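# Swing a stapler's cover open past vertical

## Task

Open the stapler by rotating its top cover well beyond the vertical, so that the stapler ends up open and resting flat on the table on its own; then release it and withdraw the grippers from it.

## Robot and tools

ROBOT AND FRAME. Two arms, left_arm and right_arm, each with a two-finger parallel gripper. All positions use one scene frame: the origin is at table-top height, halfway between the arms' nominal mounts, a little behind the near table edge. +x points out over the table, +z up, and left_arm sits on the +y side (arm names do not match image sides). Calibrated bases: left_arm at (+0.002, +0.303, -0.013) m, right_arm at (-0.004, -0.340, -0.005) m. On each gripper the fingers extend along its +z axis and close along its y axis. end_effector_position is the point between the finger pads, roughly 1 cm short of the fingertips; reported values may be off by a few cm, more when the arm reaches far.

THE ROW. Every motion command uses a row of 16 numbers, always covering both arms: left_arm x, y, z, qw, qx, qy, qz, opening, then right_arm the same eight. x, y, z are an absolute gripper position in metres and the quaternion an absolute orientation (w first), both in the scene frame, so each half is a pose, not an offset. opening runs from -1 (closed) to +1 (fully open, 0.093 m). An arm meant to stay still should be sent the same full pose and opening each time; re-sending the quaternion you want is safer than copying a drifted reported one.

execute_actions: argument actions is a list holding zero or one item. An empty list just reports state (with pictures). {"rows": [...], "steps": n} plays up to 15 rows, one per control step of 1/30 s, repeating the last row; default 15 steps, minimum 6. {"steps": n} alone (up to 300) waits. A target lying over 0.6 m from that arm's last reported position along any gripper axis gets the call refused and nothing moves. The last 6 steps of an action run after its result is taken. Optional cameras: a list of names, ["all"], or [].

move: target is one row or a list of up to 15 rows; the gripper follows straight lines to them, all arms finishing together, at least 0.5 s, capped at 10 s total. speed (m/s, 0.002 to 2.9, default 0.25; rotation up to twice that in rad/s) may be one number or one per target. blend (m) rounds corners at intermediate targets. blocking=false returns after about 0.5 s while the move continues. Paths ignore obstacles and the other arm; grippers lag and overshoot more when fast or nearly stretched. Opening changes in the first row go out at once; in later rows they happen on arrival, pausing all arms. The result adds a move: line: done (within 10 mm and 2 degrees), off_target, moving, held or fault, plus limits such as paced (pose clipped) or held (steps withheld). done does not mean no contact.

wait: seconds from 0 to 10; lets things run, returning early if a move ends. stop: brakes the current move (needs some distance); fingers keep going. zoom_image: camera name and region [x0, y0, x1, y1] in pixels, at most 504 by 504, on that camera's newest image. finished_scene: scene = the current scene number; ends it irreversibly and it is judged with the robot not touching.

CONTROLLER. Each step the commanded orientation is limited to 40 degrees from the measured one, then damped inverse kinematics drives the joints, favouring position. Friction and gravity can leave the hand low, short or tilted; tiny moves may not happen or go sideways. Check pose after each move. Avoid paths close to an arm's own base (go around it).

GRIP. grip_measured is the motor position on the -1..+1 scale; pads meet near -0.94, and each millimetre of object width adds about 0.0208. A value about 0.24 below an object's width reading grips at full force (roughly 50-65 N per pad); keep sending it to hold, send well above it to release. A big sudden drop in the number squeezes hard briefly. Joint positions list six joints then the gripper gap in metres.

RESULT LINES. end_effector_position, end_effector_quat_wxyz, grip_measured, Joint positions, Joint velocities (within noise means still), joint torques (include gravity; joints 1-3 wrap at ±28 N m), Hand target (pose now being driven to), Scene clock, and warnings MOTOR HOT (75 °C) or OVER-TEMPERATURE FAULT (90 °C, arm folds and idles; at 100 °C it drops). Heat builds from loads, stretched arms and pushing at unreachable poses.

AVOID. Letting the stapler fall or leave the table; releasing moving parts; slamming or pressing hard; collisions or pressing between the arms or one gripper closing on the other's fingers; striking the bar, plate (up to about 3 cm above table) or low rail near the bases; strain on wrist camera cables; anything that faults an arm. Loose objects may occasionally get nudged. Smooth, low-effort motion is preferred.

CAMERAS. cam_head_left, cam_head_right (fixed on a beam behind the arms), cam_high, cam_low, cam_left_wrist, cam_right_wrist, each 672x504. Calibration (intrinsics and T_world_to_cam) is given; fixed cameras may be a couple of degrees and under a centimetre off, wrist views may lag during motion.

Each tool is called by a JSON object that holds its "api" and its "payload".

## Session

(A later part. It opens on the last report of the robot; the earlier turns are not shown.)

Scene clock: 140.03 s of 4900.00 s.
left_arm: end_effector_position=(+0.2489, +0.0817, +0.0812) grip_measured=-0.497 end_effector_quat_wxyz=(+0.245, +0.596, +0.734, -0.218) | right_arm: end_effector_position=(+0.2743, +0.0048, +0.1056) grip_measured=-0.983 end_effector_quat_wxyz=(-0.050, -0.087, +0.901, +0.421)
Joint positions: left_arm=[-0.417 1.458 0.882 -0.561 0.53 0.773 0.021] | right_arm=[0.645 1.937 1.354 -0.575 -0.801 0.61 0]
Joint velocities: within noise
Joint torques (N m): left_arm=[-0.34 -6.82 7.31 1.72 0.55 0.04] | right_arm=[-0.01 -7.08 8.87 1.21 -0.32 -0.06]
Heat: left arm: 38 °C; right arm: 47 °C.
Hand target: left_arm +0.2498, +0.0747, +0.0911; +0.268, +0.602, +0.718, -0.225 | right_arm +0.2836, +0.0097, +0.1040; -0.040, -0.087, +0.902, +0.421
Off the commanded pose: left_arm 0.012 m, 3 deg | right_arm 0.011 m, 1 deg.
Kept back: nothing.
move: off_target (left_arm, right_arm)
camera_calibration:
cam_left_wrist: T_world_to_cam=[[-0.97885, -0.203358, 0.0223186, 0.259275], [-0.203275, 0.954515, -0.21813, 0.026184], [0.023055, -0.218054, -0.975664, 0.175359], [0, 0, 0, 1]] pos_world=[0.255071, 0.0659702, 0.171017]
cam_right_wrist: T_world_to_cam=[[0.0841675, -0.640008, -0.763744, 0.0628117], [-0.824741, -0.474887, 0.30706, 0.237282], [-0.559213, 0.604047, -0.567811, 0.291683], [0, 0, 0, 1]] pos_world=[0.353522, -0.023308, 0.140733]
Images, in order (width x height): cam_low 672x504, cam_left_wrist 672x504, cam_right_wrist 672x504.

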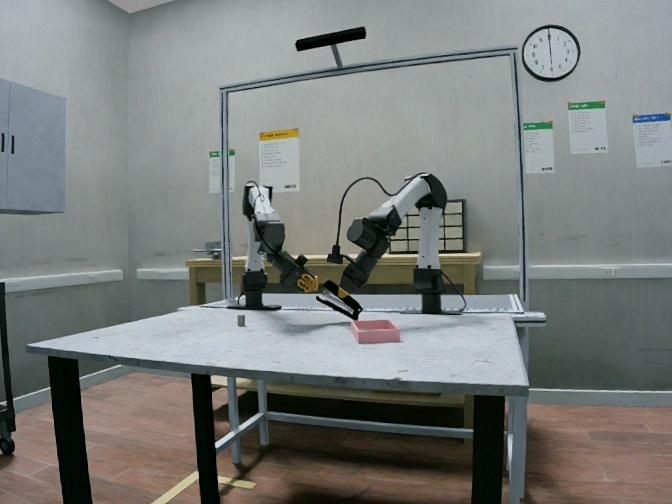

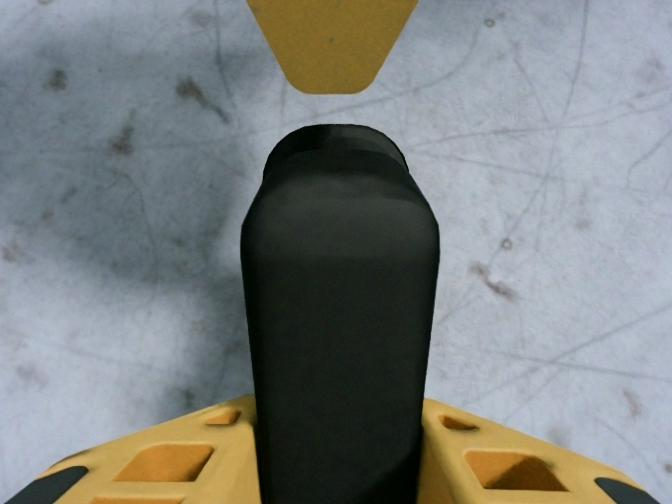

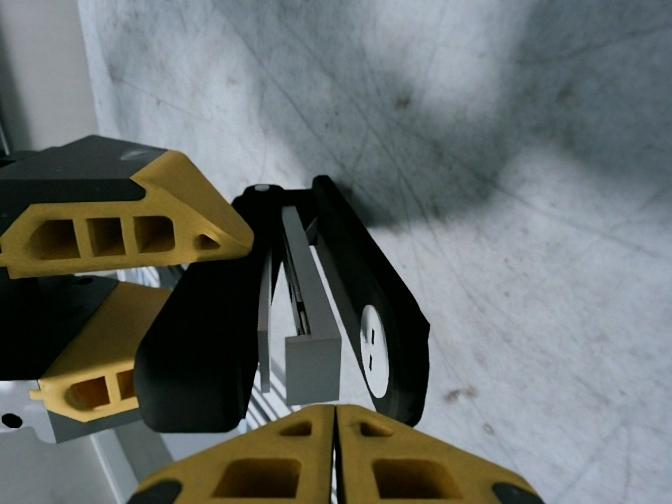

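{"api": "move", "payload": {"target": [[0.2500,0.0745,0.091,0.268,0.601,0.7175,-0.225,-0.55,0.281,0.0145,0.100,-0.0403,-0.0865,0.9022,0.4206,-1],[0.2500,0.0745,0.091,0.268,0.601,0.7175,-0.225,-0.55,0.280,0.013,0.072,-0.0403,-0.0865,0.9022,0.4206,-1]], "speed": 0.04, "cameras": ["cam_left_wrist","cam_low","cam_right_wrist"]}}

{"api": "zoom_image", "payload": {"camera": "cam_low", "region": [270, 250, 370, 335]}}

Scene clock: 142.07 s of 4900.00 s.
left_arm: end_effector_position=(+0.2489, +0.0817, +0.0812) grip_measured=-0.497 end_effector_quat_wxyz=(+0.245, +0.596, +0.734, -0.218) | right_arm: end_effector_position=(+0.2757, +0.0106, +0.0800) grip_measured=-0.983 end_effector_quat_wxyz=(-0.046, -0.089, +0.900, +0.423)
Joint positions: left_arm=[-0.417 1.458 0.882 -0.561 0.53 0.773 0.021] | right_arm=[0.657 1.98 1.3 -0.458 -0.796 0.625 0]
Joint velocities: within noise
Joint torques (N m): left_arm=[-0.35 -6.83 7.32 1.71 0.55 0.04] | right_arm=[0.2 -7.68 6.09 1.4 -0.33 -0.06]
Heat: left arm: 38 °C; right arm: 47 °C.
Hand target: left_arm +0.2498, +0.0747, +0.0911; +0.268, +0.602, +0.718, -0.225 | right_arm +0.2798, +0.0127, +0.0720; -0.041, -0.086, +0.902, +0.420
Off the commanded pose: left_arm 0.012 m, 3 deg | right_arm 0.009 m, 1 deg.
Kept back: nothing.
move: off_target (left_arm)
camera_calibration:
cam_left_wrist: T_world_to_cam=[[-0.97885, -0.203358, 0.0223186, 0.259275], [-0.203275, 0.954515, -0.21813, 0.026184], [0.023055, -0.218054, -0.975664, 0.175359], [0, 0, 0, 1]] pos_world=[0.255071, 0.0659702, 0.171017]
cam_right_wrist: T_world_to_cam=[[0.0909025, -0.635802, -0.766481, 0.0452255], [-0.827428, -0.476516, 0.297144, 0.250601], [-0.554165, 0.607197, -0.569397, 0.273179], [0, 0, 0, 1]] pos_world=[0.354629, -0.0177033, 0.115747]
Images, in order (width x height): cam_low 672x504, cam_left_wrist 672x504, cam_right_wrist 672x504.

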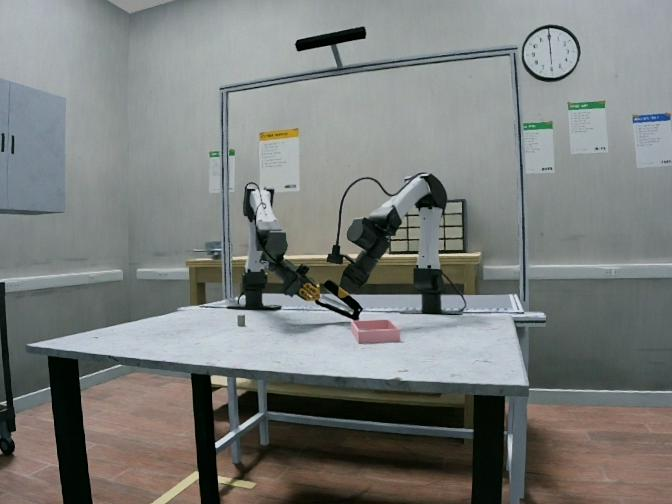

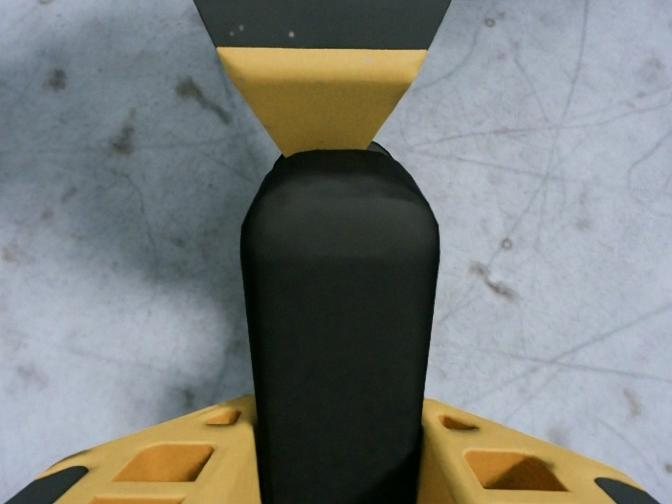

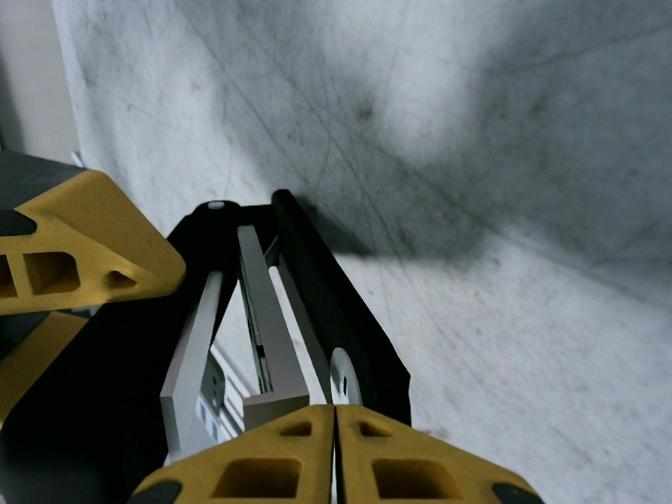

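Scaled by 5.040.

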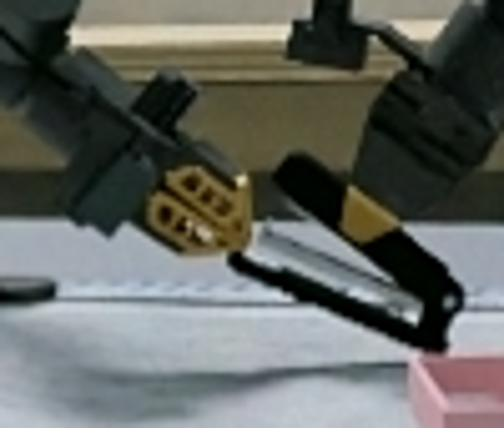

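{"api": "move", "payload": {"target": [[0.2500,0.0745,0.091,0.268,0.601,0.7175,-0.225,-0.55,0.280,0.013,0.052,-0.0403,-0.0865,0.9022,0.4206,-1],[0.2500,0.0745,0.091,0.268,0.601,0.7175,-0.225,-0.55,0.280,0.0115,0.034,-0.0403,-0.0865,0.9022,0.4206,-1],[0.2500,0.0745,0.091,0.268,0.601,0.7175,-0.225,-0.55,0.280,0.010,0.018,-0.0403,-0.0865,0.9022,0.4206,-1]], "speed": 0.04, "cameras": ["cam_left_wrist","cam_low","cam_right_wrist"]}}

{"api": "zoom_image", "payload": {"camera": "cam_low", "region": [270, 250, 370, 335]}}

Scene clock: 144.13 s of 4900.00 s.
left_arm: end_effector_position=(+0.2489, +0.0817, +0.0812) grip_measured=-0.497 end_effector_quat_wxyz=(+0.245, +0.596, +0.734, -0.218) | right_arm: end_effector_position=(+0.2758, +0.0096, +0.0268) grip_measured=-0.983 end_effector_quat_wxyz=(-0.046, -0.089, +0.901, +0.423)
Joint positions: left_arm=[-0.417 1.458 0.882 -0.561 0.53 0.773 0.021] | right_arm=[0.657 2.077 1.205 -0.267 -0.795 0.625 0]
Joint velocities: within noise
Joint torques (N m): left_arm=[-0.29 -6.82 7.34 1.71 0.55 0.04] | right_arm=[-0.29 -7.77 5.49 1.39 -0.36 -0.05]
Heat: left arm: 38 °C; right arm: 46 °C.
Hand target: left_arm +0.2498, +0.0747, +0.0911; +0.268, +0.602, +0.718, -0.225 | right_arm +0.2798, +0.0098, +0.0183; -0.040, -0.087, +0.902, +0.421
Off the commanded pose: left_arm 0.012 m, 3 deg | right_arm 0.010 m, 1 deg.
Kept back: nothing.
move: off_target (left_arm)
camera_calibration:
cam_left_wrist: T_world_to_cam=[[-0.97885, -0.203358, 0.0223186, 0.259275], [-0.203275, 0.954515, -0.21813, 0.026184], [0.023055, -0.218054, -0.975664, 0.175359], [0, 0, 0, 1]] pos_world=[0.255071, 0.0659702, 0.171017]
cam_right_wrist: T_world_to_cam=[[0.0896512, -0.637018, -0.765618, 0.00409191], [-0.8274, -0.475541, 0.298779, 0.265949], [-0.554411, 0.606687, -0.569702, 0.243589], [0, 0, 0, 1]] pos_world=[0.354728, -0.0187058, 0.0624459]
Images, in order (width x height): cam_low 672x504, cam_left_wrist 672x504, cam_right_wrist 672x504.

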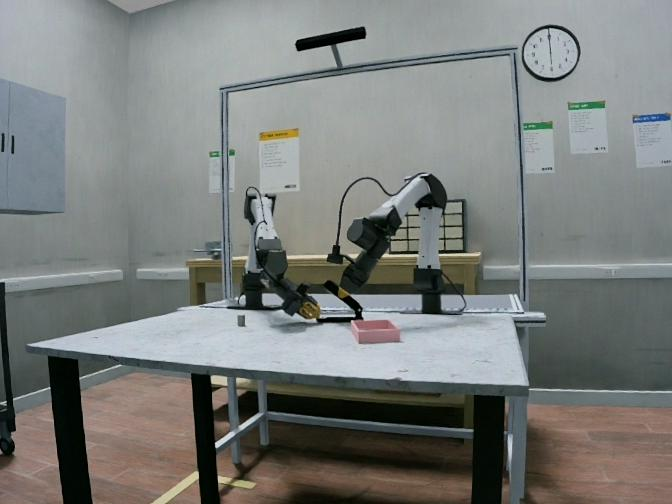

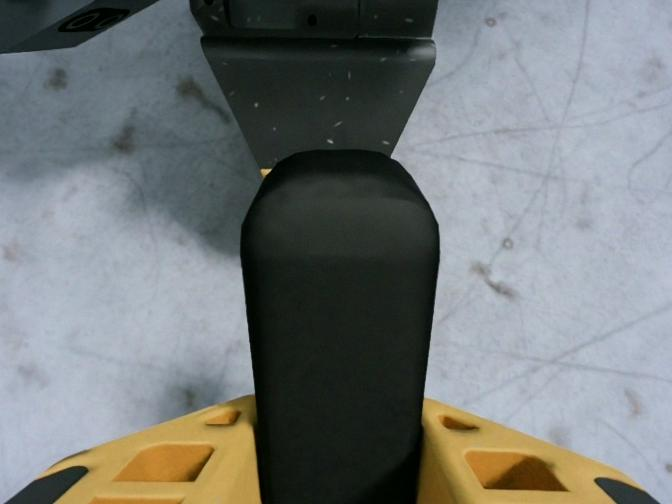

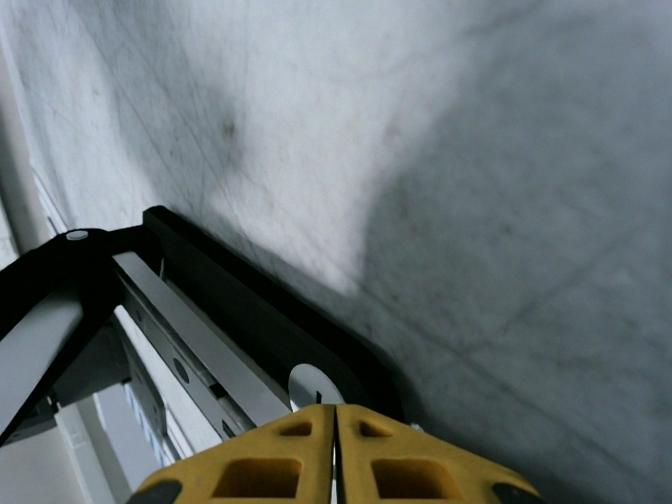

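Scaled by 5.040.

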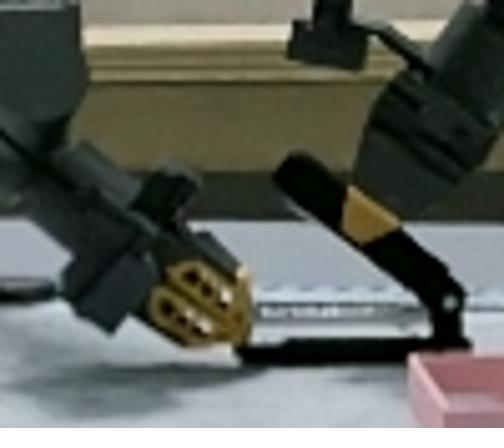

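{"api": "move", "payload": {"target": [[0.2500,0.0745,0.091,0.268,0.601,0.7175,-0.225,-0.55,0.282,0.001,0.020,-0.0403,-0.0865,0.9022,0.4206,-1],[0.2500,0.0745,0.091,0.268,0.601,0.7175,-0.225,-0.55,0.286,-0.022,0.028,-0.0403,-0.0865,0.9022,0.4206,-1],[0.2500,0.0745,0.091,0.268,0.601,0.7175,-0.225,-0.55,0.287,-0.026,0.102,-0.0403,-0.0865,0.9022,0.4206,-1]], "speed": 0.05, "cameras": ["cam_left_wrist","cam_low","cam_right_wrist"]}}

{"api": "zoom_image", "payload": {"camera": "cam_low", "region": [270, 250, 370, 335]}}

Scene clock: 147.17 s of 4900.00 s.
left_arm: end_effector_position=(+0.2490, +0.0815, +0.0814) grip_measured=-0.497 end_effector_quat_wxyz=(+0.245, +0.596, +0.733, -0.218) | right_arm: end_effector_position=(+0.2798, -0.0284, +0.0747) grip_measured=-0.983 end_effector_quat_wxyz=(-0.066, -0.072, +0.910, +0.402)
Joint positions: left_arm=[-0.417 1.458 0.882 -0.561 0.531 0.773 0.021] | right_arm=[0.571 1.967 1.297 -0.613 -0.804 0.518 0]
Joint velocities: within noise
Joint torques (N m): left_arm=[-0.36 -6.8 7.35 1.7 0.54 0.04] | right_arm=[-0.8 -12.51 8.4 0.74 -0.6 -0.2]
Heat: left arm: 38 °C; right arm: 47 °C.
Hand target: left_arm +0.2498, +0.0747, +0.0911; +0.268, +0.602, +0.718, -0.225 | right_arm +0.2865, -0.0262, +0.1015; -0.040, -0.087, +0.902, +0.420
Off the commanded pose: left_arm 0.012 m, 3 deg | right_arm 0.028 m, 4 deg.
Kept back: nothing.
move: off_target (left_arm, right_arm)
camera_calibration:
cam_left_wrist: T_world_to_cam=[[-0.978927, -0.203008, 0.0221275, 0.25928], [-0.20287, 0.954379, -0.219098, 0.0263924], [0.0233607, -0.21897, -0.975452, 0.175478], [0, 0, 0, 1]] pos_world=[0.255071, 0.0658719, 0.171215]
cam_right_wrist: T_world_to_cam=[[0.0468643, -0.675758, -0.735633, 0.0248894], [-0.818406, -0.448218, 0.359599, 0.230618], [-0.572726, 0.585194, -0.57405, 0.301031], [0, 0, 0, 1]] pos_world=[0.359981, -0.0559752, 0.108186]
Images, in order (width x height): cam_low 672x504, cam_left_wrist 672x504, cam_right_wrist 672x504.

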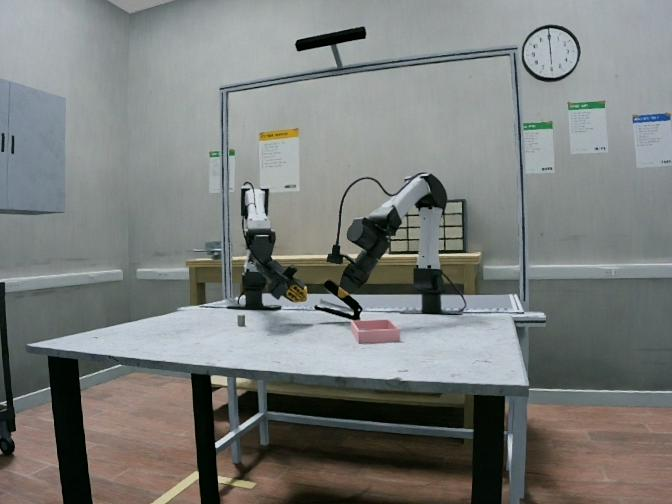

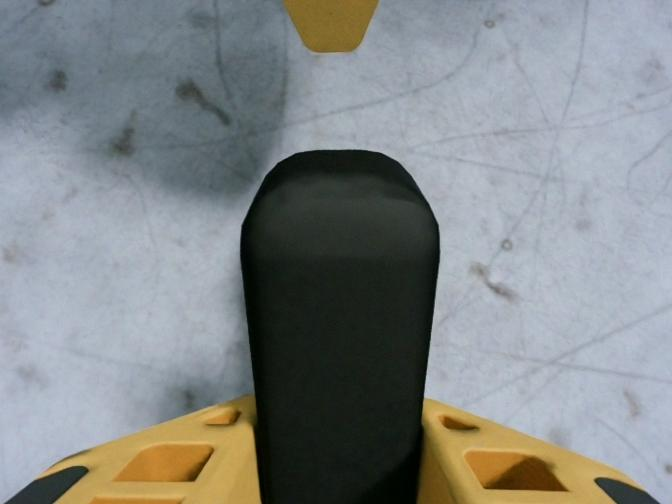

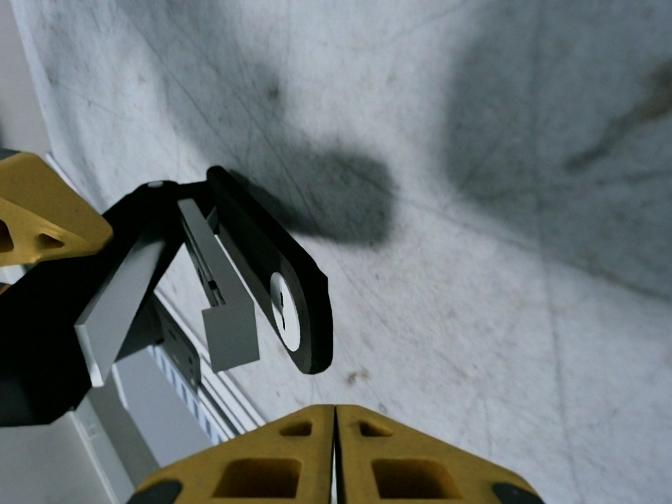

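Scaled by 5.040.

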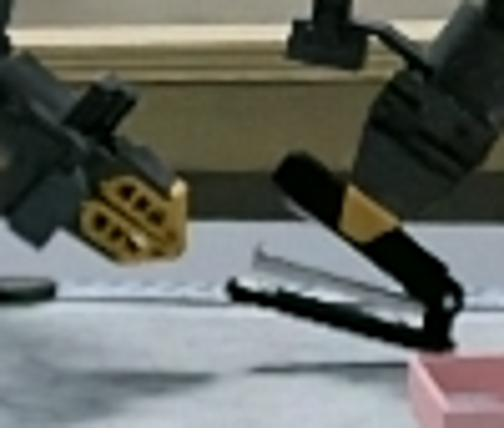

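{"api": "move", "payload": {"target": [[0.2500,0.0745,0.091,0.268,0.601,0.7175,-0.225,-0.55,0.283,-0.026,0.092,-0.0492,-0.0818,0.8531,0.5129,-1],[0.2500,0.0745,0.091,0.268,0.601,0.7175,-0.225,-0.55,0.280,-0.005,0.092,-0.0492,-0.0818,0.8531,0.5129,-1]], "speed": 0.05, "cameras": ["cam_left_wrist","cam_low","cam_right_wrist"]}}

{"api": "zoom_image", "payload": {"camera": "cam_low", "region": [270, 250, 370, 335]}}

Scene clock: 151.40 s of 4900.00 s.
left_arm: end_effector_position=(+0.2490, +0.0815, +0.0814) grip_measured=-0.497 end_effector_quat_wxyz=(+0.245, +0.596, +0.733, -0.218) | right_arm: end_effector_position=(+0.2746, -0.0082, +0.0793) grip_measured=-0.983 end_effector_quat_wxyz=(-0.070, -0.074, +0.858, +0.504)
Joint positions: left_arm=[-0.417 1.458 0.882 -0.561 0.531 0.773 0.021] | right_arm=[0.571 1.967 1.151 -0.266 -0.996 0.656 0]
Joint velocities: within noise
Joint torques (N m): left_arm=[-0.36 -6.82 7.34 1.71 0.54 0.04] | right_arm=[-0.03 -10.82 6.35 1.37 -0.47 0]
Heat: left arm: 38 °C; right arm: 48 °C.
Hand target: left_arm +0.2498, +0.0747, +0.0911; +0.268, +0.602, +0.718, -0.225 | right_arm +0.2797, -0.0051, +0.0921; -0.050, -0.082, +0.853, +0.513
Off the commanded pose: left_arm 0.012 m, 3 deg | right_arm 0.014 m, 3 deg.
Kept back: nothing.
move: off_target (left_arm, right_arm)
camera_calibration:
cam_left_wrist: T_world_to_cam=[[-0.978927, -0.203008, 0.0221275, 0.25928], [-0.20287, 0.954379, -0.219098, 0.0263924], [0.0233607, -0.21897, -0.975452, 0.175478], [0, 0, 0, 1]] pos_world=[0.255071, 0.0658719, 0.171215]
cam_right_wrist: T_world_to_cam=[[0.0241575, -0.492577, -0.869934, 0.0604417], [-0.809348, -0.52044, 0.27221, 0.237518], [-0.586833, 0.697503, -0.411238, 0.280622], [0, 0, 0, 1]] pos_world=[0.355453, -0.0423483, 0.103328]
Images, in order (width x height): cam_low 672x504, cam_left_wrist 672x504, cam_right_wrist 672x504.

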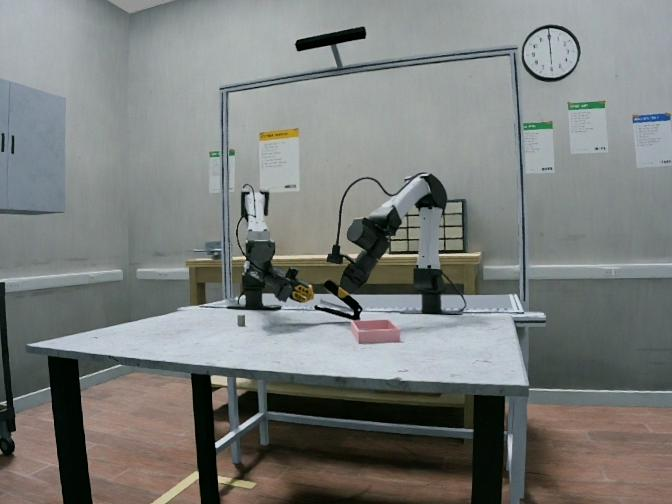

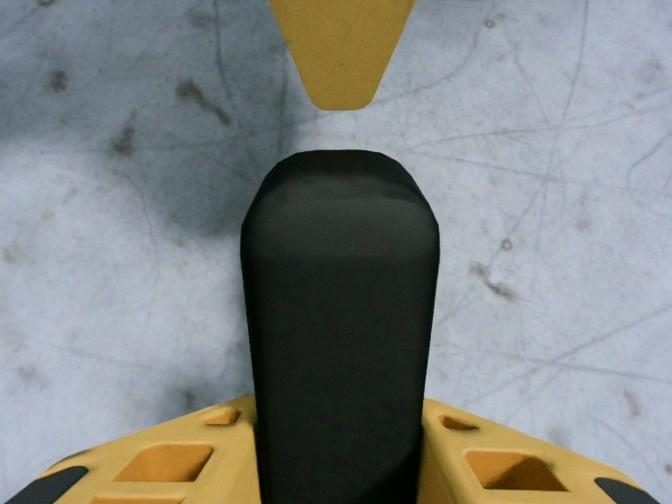

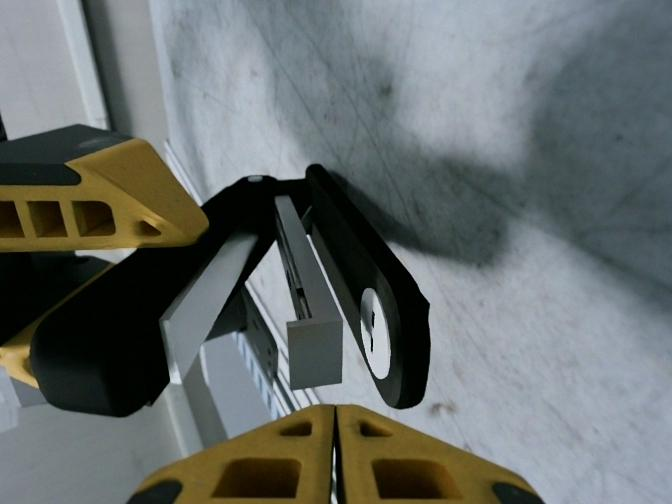

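Scaled by 5.040.

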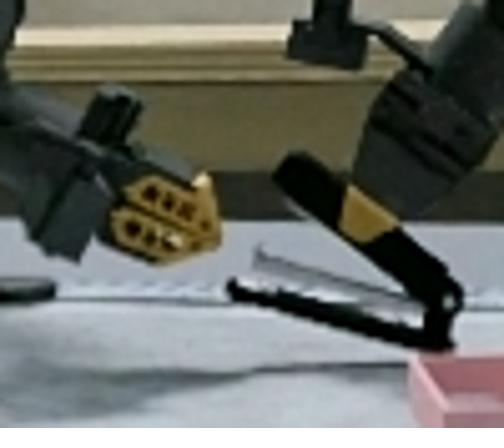

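{"api": "move", "payload": {"target": [[0.2500,0.0745,0.091,0.268,0.601,0.7175,-0.225,-0.55,0.277,0.014,0.096,-0.0492,-0.0818,0.8531,0.5129,-1],[0.2500,0.0745,0.091,0.268,0.601,0.7175,-0.225,-0.55,0.273,0.033,0.094,-0.0492,-0.0818,0.8531,0.5129,-1]], "speed": 0.05, "cameras": ["cam_left_wrist","cam_low","cam_right_wrist"]}}

{"api": "zoom_image", "payload": {"camera": "cam_low", "region": [270, 250, 370, 335]}}

Scene clock: 152.97 s of 4900.00 s.
left_arm: end_effector_position=(+0.2499, +0.0839, +0.0797) grip_measured=-0.497 end_effector_quat_wxyz=(+0.242, +0.595, +0.737, -0.210) | right_arm: end_effector_position=(+0.2621, +0.0192, +0.0814) grip_measured=-0.983 end_effector_quat_wxyz=(-0.078, -0.065, +0.860, +0.500)
Joint positions: left_arm=[-0.417 1.458 0.882 -0.565 0.514 0.773 0.021] | right_arm=[0.652 1.967 1.151 -0.177 -0.953 0.791 0]
Joint velocities: within noise
Joint torques (N m): left_arm=[-0.29 -6.83 7.32 1.73 0.77 0.05] | right_arm=[1.03 -8.72 9.14 1.71 -0.39 -0.06]
Heat: left arm: 38 °C; right arm: 47 °C.
Hand target: left_arm +0.2498, +0.0749, +0.0912; +0.268, +0.602, +0.718, -0.225 | right_arm +0.2720, +0.0321, +0.0948; -0.050, -0.082, +0.853, +0.513
Off the commanded pose: left_arm 0.015 m, 4 deg | right_arm 0.022 m, 4 deg.
Kept back: nothing.
move: off_target (left_arm, right_arm)
camera_calibration:
cam_left_wrist: T_world_to_cam=[[-0.977481, -0.21045, 0.0155588, 0.261524], [-0.209131, 0.956213, -0.204744, 0.0242415], [0.028211, -0.203388, -0.978692, 0.172015], [0, 0, 0, 1]] pos_world=[0.255851, 0.0668434, 0.169244]
cam_right_wrist: T_world_to_cam=[[0.00305509, -0.502252, -0.864716, 0.0814289], [-0.8069, -0.512013, 0.294542, 0.238573], [-0.59068, 0.696839, -0.406832, 0.255759], [0, 0, 0, 1]] pos_world=[0.343328, -0.0151724, 0.104194]
Images, in order (width x height): cam_low 672x504, cam_left_wrist 672x504, cam_right_wrist 672x504.

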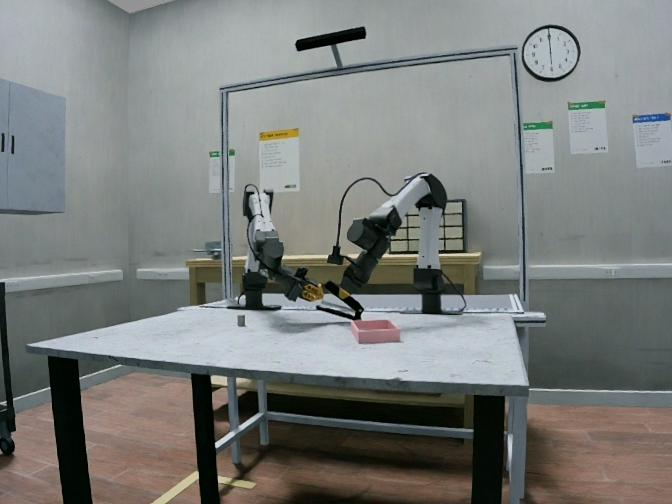

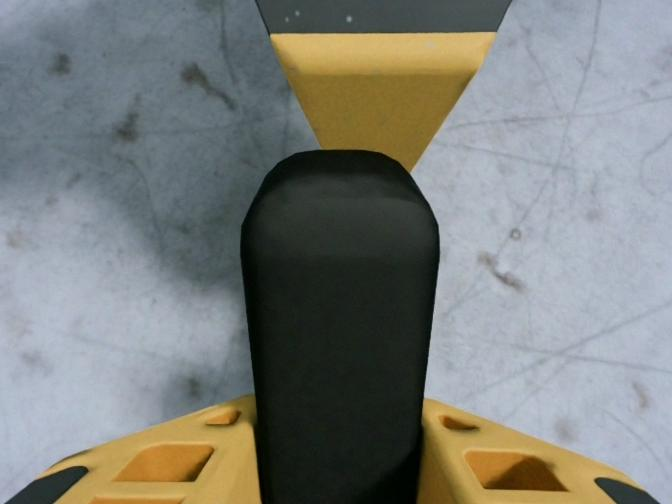

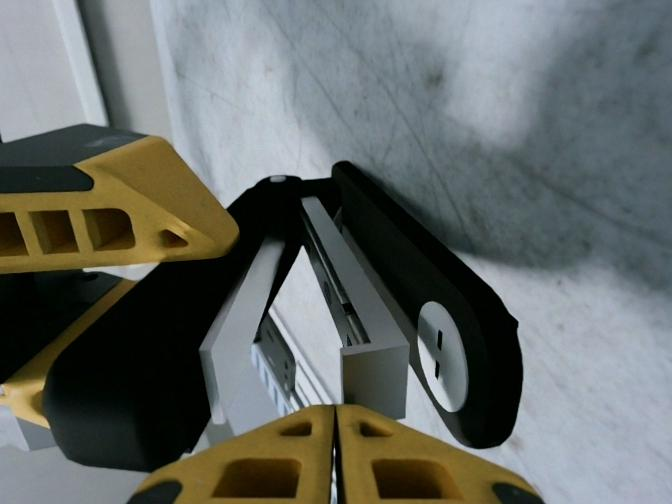

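Scaled by 5.040.

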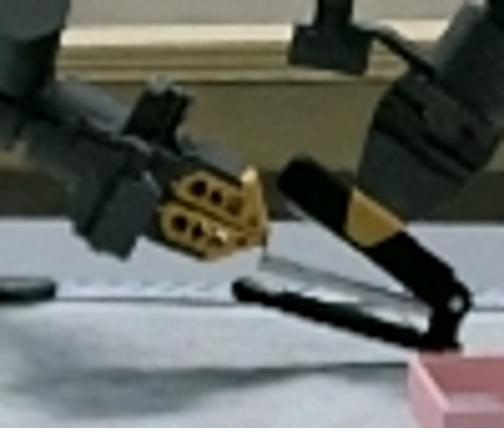

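{"api": "move", "payload": {"target": [[0.2500,0.0745,0.091,0.268,0.601,0.7175,-0.225,-0.55,0.284,0.005,0.108,-0.0492,-0.0818,0.8531,0.5129,-1],[0.2500,0.0745,0.091,0.268,0.601,0.7175,-0.225,-0.55,0.280,0.018,0.108,-0.0492,-0.0818,0.8531,0.5129,-1]], "speed": 0.05, "cameras": ["cam_left_wrist","cam_low","cam_right_wrist"]}}

{"api": "zoom_image", "payload": {"camera": "cam_low", "region": [270, 250, 370, 335]}}

Scene clock: 154.70 s of 4900.00 s.
left_arm: end_effector_position=(+0.2488, +0.0818, +0.0811) grip_measured=-0.497 end_effector_quat_wxyz=(+0.244, +0.596, +0.734, -0.217) | right_arm: end_effector_position=(+0.2718, +0.0115, +0.0878) grip_measured=-0.983 end_effector_quat_wxyz=(-0.071, -0.070, +0.861, +0.499)
Joint positions: left_arm=[-0.417 1.458 0.882 -0.562 0.53 0.773 0.021] | right_arm=[0.622 1.967 1.189 -0.248 -0.961 0.735 0]
Joint velocities: within noise
Joint torques (N m): left_arm=[-0.35 -6.82 7.35 1.72 0.55 0.04] | right_arm=[-0.08 -10.78 8.65 1.37 -0.47 -0.04]
Heat: left arm: 37 °C; right arm: 47 °C.
Hand target: left_arm +0.2497, +0.0748, +0.0911; +0.268, +0.602, +0.718, -0.225 | right_arm +0.2794, +0.0175, +0.1081; -0.049, -0.082, +0.853, +0.513
Off the commanded pose: left_arm 0.012 m, 3 deg | right_arm 0.023 m, 3 deg.
Kept back: nothing.
move: off_target (left_arm, right_arm)
camera_calibration:
cam_left_wrist: T_world_to_cam=[[-0.978797, -0.203579, 0.0226245, 0.259128], [-0.203576, 0.954623, -0.217374, 0.0260835], [0.0226549, -0.21737, -0.975826, 0.17535], [0, 0, 0, 1]] pos_world=[0.254971, 0.065969, 0.170918]
cam_right_wrist: T_world_to_cam=[[0.0182488, -0.50314, -0.864012, 0.0788987], [-0.8109, -0.512977, 0.281595, 0.242735], [-0.584901, 0.695488, -0.417358, 0.268854], [0, 0, 0, 1]] pos_world=[0.352647, -0.0227707, 0.112025]
Images, in order (width x height): cam_low 672x504, cam_left_wrist 672x504, cam_right_wrist 672x504.

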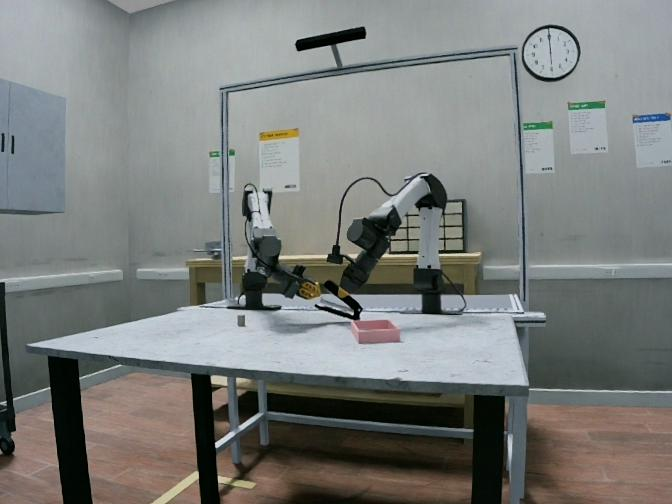

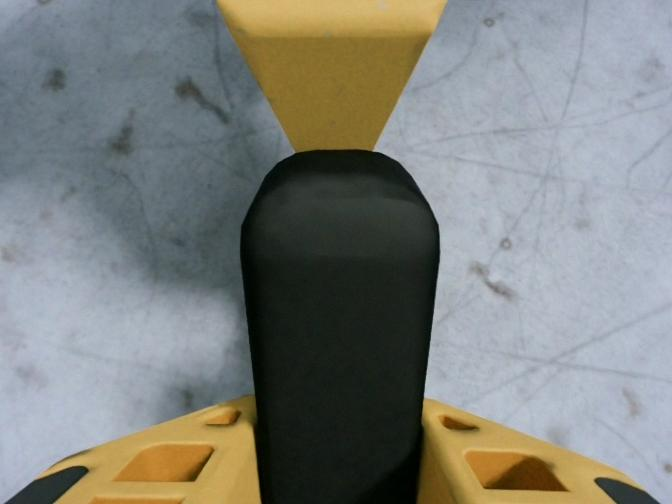

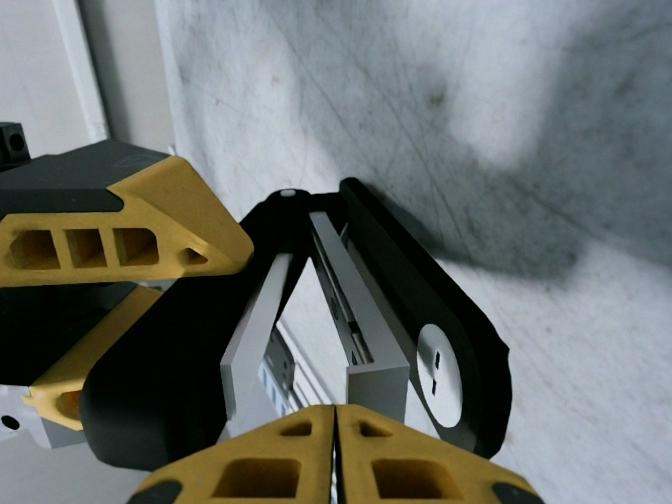

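Scaled by 5.040.

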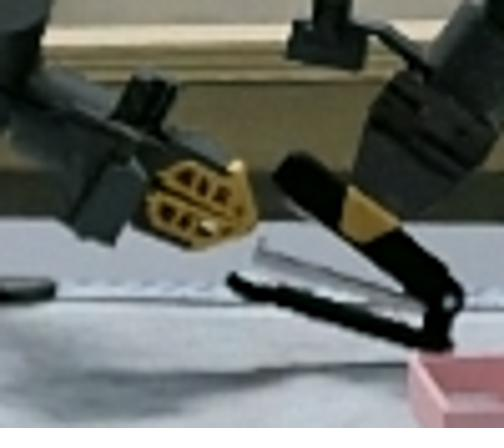

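{"api": "move", "payload": {"target": [[0.2500,0.0745,0.091,0.268,0.601,0.7175,-0.225,-0.55,0.2775,0.033,0.104,-0.0492,-0.0818,0.8531,0.5129,-1]], "speed": 0.04, "cameras": ["cam_left_wrist","cam_low","cam_right_wrist"]}}

{"api": "zoom_image", "payload": {"camera": "cam_low", "region": [270, 250, 370, 335]}}

Scene clock: 155.87 s of 4900.00 s.
left_arm: end_effector_position=(+0.2489, +0.0817, +0.0812) grip_measured=-0.497 end_effector_quat_wxyz=(+0.244, +0.596, +0.734, -0.218) | right_arm: end_effector_position=(+0.2666, +0.0258, +0.0940) grip_measured=-0.983 end_effector_quat_wxyz=(-0.072, -0.075, +0.857, +0.505)
Joint positions: left_arm=[-0.417 1.458 0.882 -0.562 0.53 0.773 0.021] | right_arm=[0.657 1.967 1.199 -0.207 -0.957 0.784 0]
Joint velocities: within noise
Joint torques (N m): left_arm=[-0.35 -6.8 7.34 1.72 0.56 0.04] | right_arm=[0.09 -9.03 8.62 1.56 -0.34 -0.06]
Heat: left arm: 37 °C; right arm: 47 °C.
Hand target: left_arm +0.2498, +0.0747, +0.0911; +0.268, +0.602, +0.718, -0.225 | right_arm +0.2771, +0.0324, +0.1044; -0.049, -0.082, +0.853, +0.513
Off the commanded pose: left_arm 0.012 m, 3 deg | right_arm 0.017 m, 3 deg.
Kept back: nothing.
move: off_target (left_arm, right_arm)
camera_calibration:
cam_left_wrist: T_world_to_cam=[[-0.978835, -0.2034, 0.0225883, 0.25913], [-0.203381, 0.954549, -0.217883, 0.0261467], [0.0227558, -0.217866, -0.975713, 0.175434], [0, 0, 0, 1]] pos_world=[0.254972, 0.0659699, 0.171017]
cam_right_wrist: T_world_to_cam=[[0.0241596, -0.489709, -0.871551, 0.0902171], [-0.806425, -0.524796, 0.272519, 0.244003], [-0.590842, 0.696257, -0.407593, 0.259055], [0, 0, 0, 1]] pos_world=[0.347652, -0.00813692, 0.117722]
Images, in order (width x height): cam_low 672x504, cam_left_wrist 672x504, cam_right_wrist 672x504.

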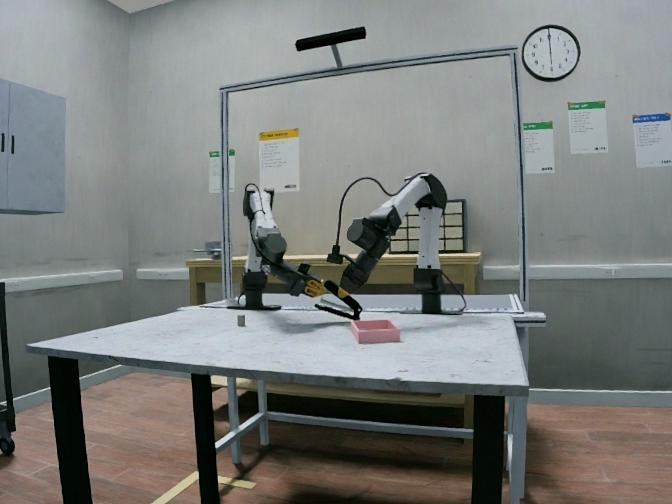

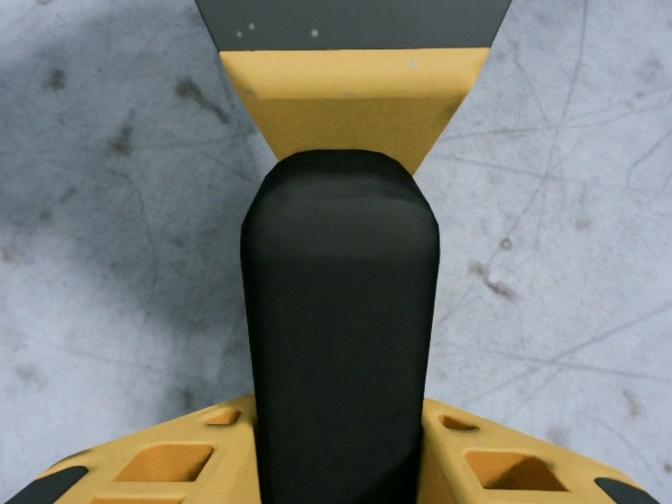

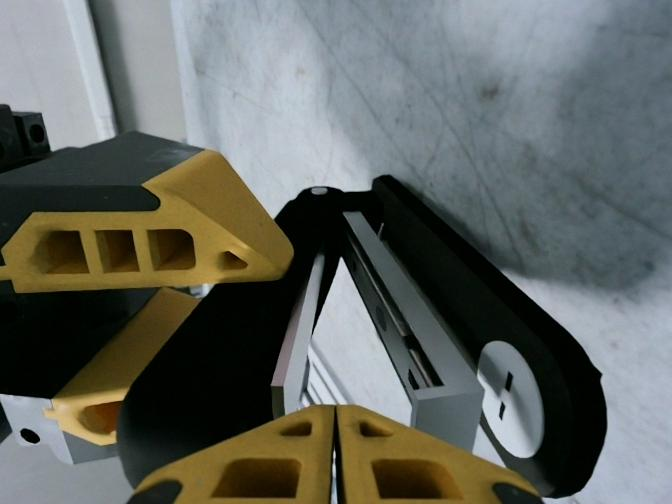

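Scaled by 5.040.

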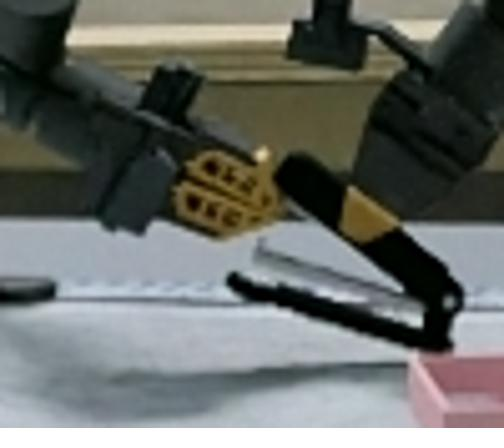

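{"api": "move", "payload": {"target": [[0.2500,0.0745,0.091,0.268,0.601,0.7175,-0.225,-0.55,0.2725,0.033,0.078,-0.0492,-0.0818,0.8531,0.5129,-1],[0.2500,0.0745,0.091,0.268,0.601,0.7175,-0.225,-0.55,0.2715,0.037,0.056,-0.0492,-0.0818,0.8531,0.5129,-1]], "speed": 0.04, "cameras": ["cam_left_wrist","cam_low","cam_right_wrist"]}}

{"api": "zoom_image", "payload": {"camera": "cam_low", "region": [270, 250, 370, 335]}}

Scene clock: 157.80 s of 4900.00 s.
left_arm: end_effector_position=(+0.2490, +0.0816, +0.0813) grip_measured=-0.497 end_effector_quat_wxyz=(+0.245, +0.596, +0.734, -0.217) | right_arm: end_effector_position=(+0.2689, +0.0341, +0.0643) grip_measured=-0.983 end_effector_quat_wxyz=(-0.055, -0.084, +0.851, +0.516)
Joint positions: left_arm=[-0.417 1.458 0.882 -0.561 0.53 0.773 0.021] | right_arm=[0.672 2.037 1.135 -0.007 -0.948 0.811 0]
Joint velocities: within noise
Joint torques (N m): left_arm=[-0.38 -6.83 7.32 1.71 0.57 0.04] | right_arm=[0.34 -7.71 5.82 1.65 -0.27 -0.11]
Heat: left arm: 37 °C; right arm: 47 °C.
Hand target: left_arm +0.2498, +0.0747, +0.0911; +0.268, +0.602, +0.718, -0.225 | right_arm +0.2713, +0.0367, +0.0561; -0.049, -0.082, +0.853, +0.513
Off the commanded pose: left_arm 0.012 m, 3 deg | right_arm 0.009 m, 1 deg.
Kept back: nothing.
move: off_target (left_arm)
camera_calibration:
cam_left_wrist: T_world_to_cam=[[-0.978862, -0.203344, 0.0219356, 0.25934], [-0.203174, 0.954492, -0.218326, 0.0262145], [0.0234578, -0.218168, -0.975629, 0.175356], [0, 0, 0, 1]] pos_world=[0.25507, 0.0659705, 0.171117]
cam_right_wrist: T_world_to_cam=[[0.0545391, -0.4652, -0.883524, 0.0601296], [-0.816532, -0.53007, 0.228693, 0.264087], [-0.574718, 0.708953, -0.408761, 0.237912], [0, 0, 0, 1]] pos_world=[0.349088, -0.000711561, 0.0899801]
Images, in order (width x height): cam_low 672x504, cam_left_wrist 672x504, cam_right_wrist 672x504.

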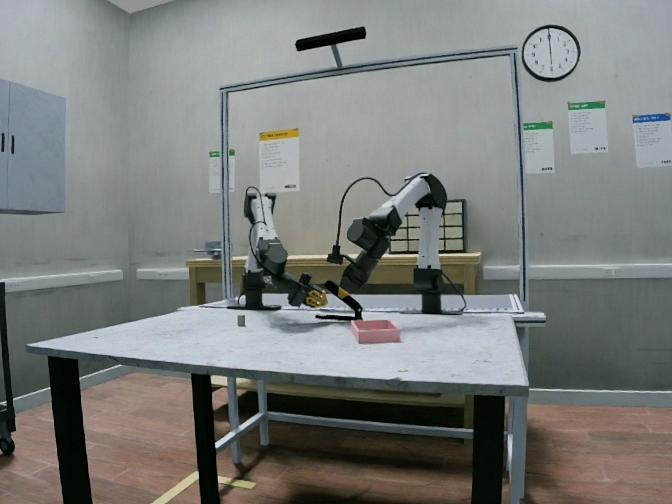

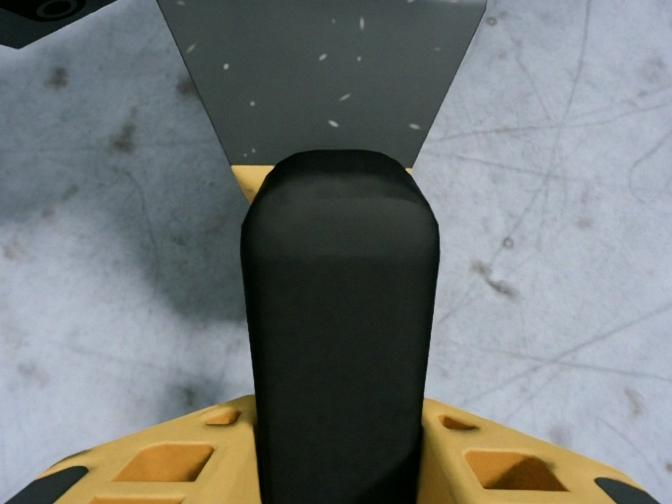

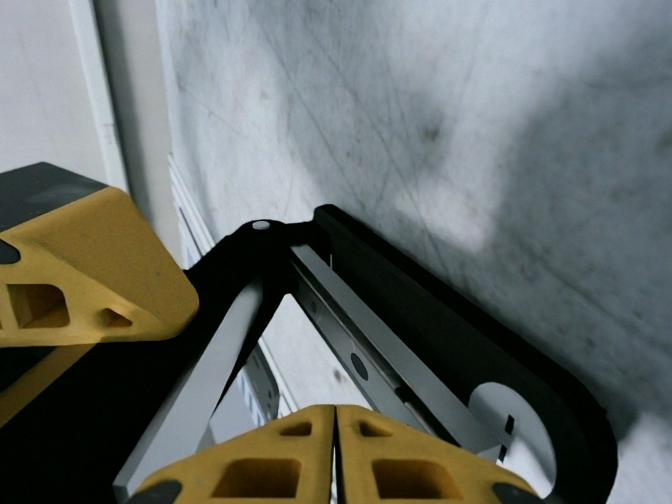

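Scaled by 5.040.

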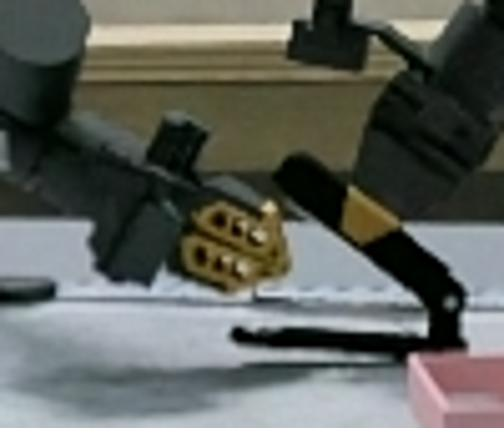

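{"api": "move", "payload": {"target": [[0.2500,0.0745,0.091,0.268,0.601,0.7175,-0.225,-0.55,0.2705,0.044,0.045,-0.0492,-0.0818,0.8531,0.5129,-1],[0.2500,0.0745,0.091,0.268,0.601,0.7175,-0.225,-0.55,0.269,0.053,0.036,-0.0492,-0.0818,0.8531,0.5129,-1]], "speed": 0.04, "cameras": ["cam_left_wrist","cam_low","cam_right_wrist"]}}

{"api": "zoom_image", "payload": {"camera": "cam_low", "region": [270, 250, 370, 335]}}

Scene clock: 159.03 s of 4900.00 s.
left_arm: end_effector_position=(+0.2496, +0.0849, +0.0789) grip_measured=-0.497 end_effector_quat_wxyz=(+0.240, +0.595, +0.738, -0.208) | right_arm: end_effector_position=(+0.2703, +0.0453, +0.0534) grip_measured=-0.983 end_effector_quat_wxyz=(-0.054, -0.080, +0.848, +0.522)
Joint positions: left_arm=[-0.417 1.458 0.882 -0.569 0.509 0.775 0.021] | right_arm=[0.692 2.084 1.135 0.087 -0.939 0.861 0]
Joint velocities: within noise
Joint torques (N m): left_arm=[-0.32 -6.86 7.39 1.81 0.83 0.04] | right_arm=[1.84 -6.49 5.76 1.82 -0.12 -0.1]
Heat: left arm: 37 °C; right arm: 47 °C.
Hand target: left_arm +0.2497, +0.0750, +0.0912; +0.267, +0.602, +0.718, -0.225 | right_arm +0.2684, +0.0519, +0.0365; -0.050, -0.082, +0.853, +0.513
Off the commanded pose: left_arm 0.016 m, 4 deg | right_arm 0.019 m, 1 deg.
Kept back: nothing.
move: off_target (left_arm, right_arm)
camera_calibration:
cam_left_wrist: T_world_to_cam=[[-0.977271, -0.21144, 0.0153179, 0.261401], [-0.210229, 0.957292, -0.198486, 0.0226845], [0.0273041, -0.197194, -0.979984, 0.171284], [0, 0, 0, 1]] pos_world=[0.255552, 0.0673314, 0.168354]
cam_right_wrist: T_world_to_cam=[[0.0486931, -0.45382, -0.889762, 0.0571152], [-0.819791, -0.527054, 0.223958, 0.274638], [-0.570589, 0.718514, -0.397701, 0.224186], [0, 0, 0, 1]] pos_world=[0.350283, 0.00958816, 0.0784707]
Images, in order (width x height): cam_low 672x504, cam_left_wrist 672x504, cam_right_wrist 672x504.

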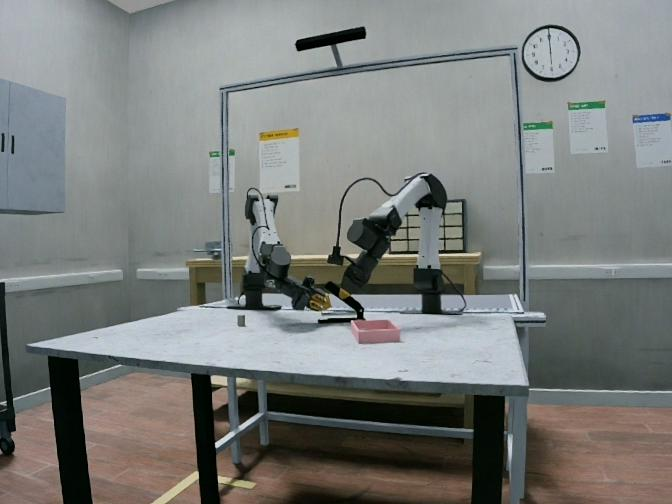

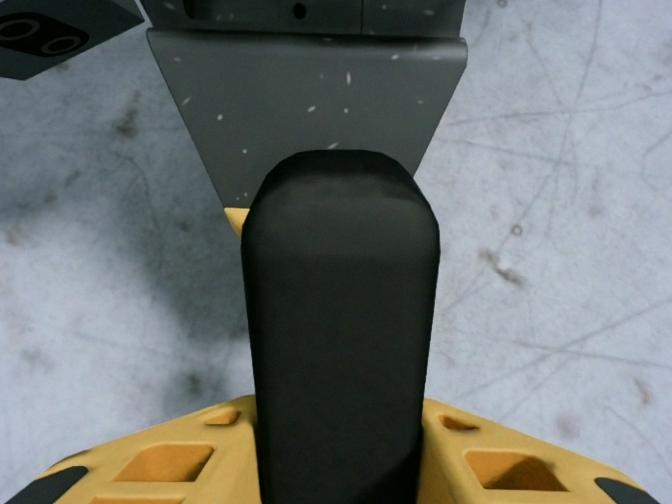

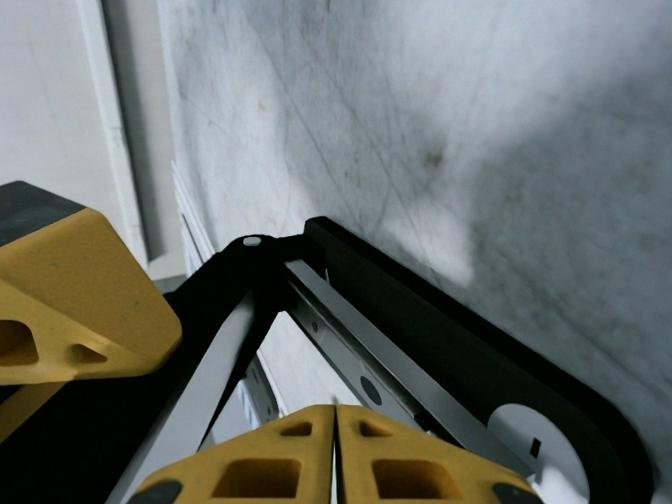

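Scaled by 5.040.

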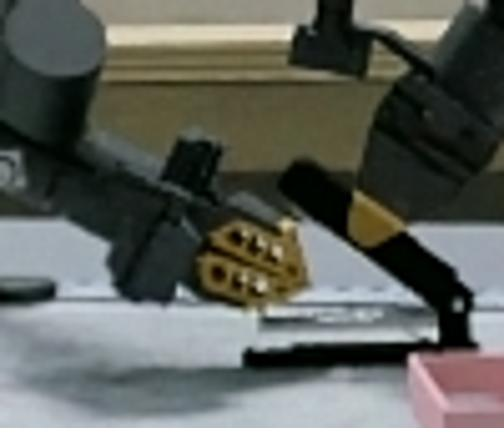

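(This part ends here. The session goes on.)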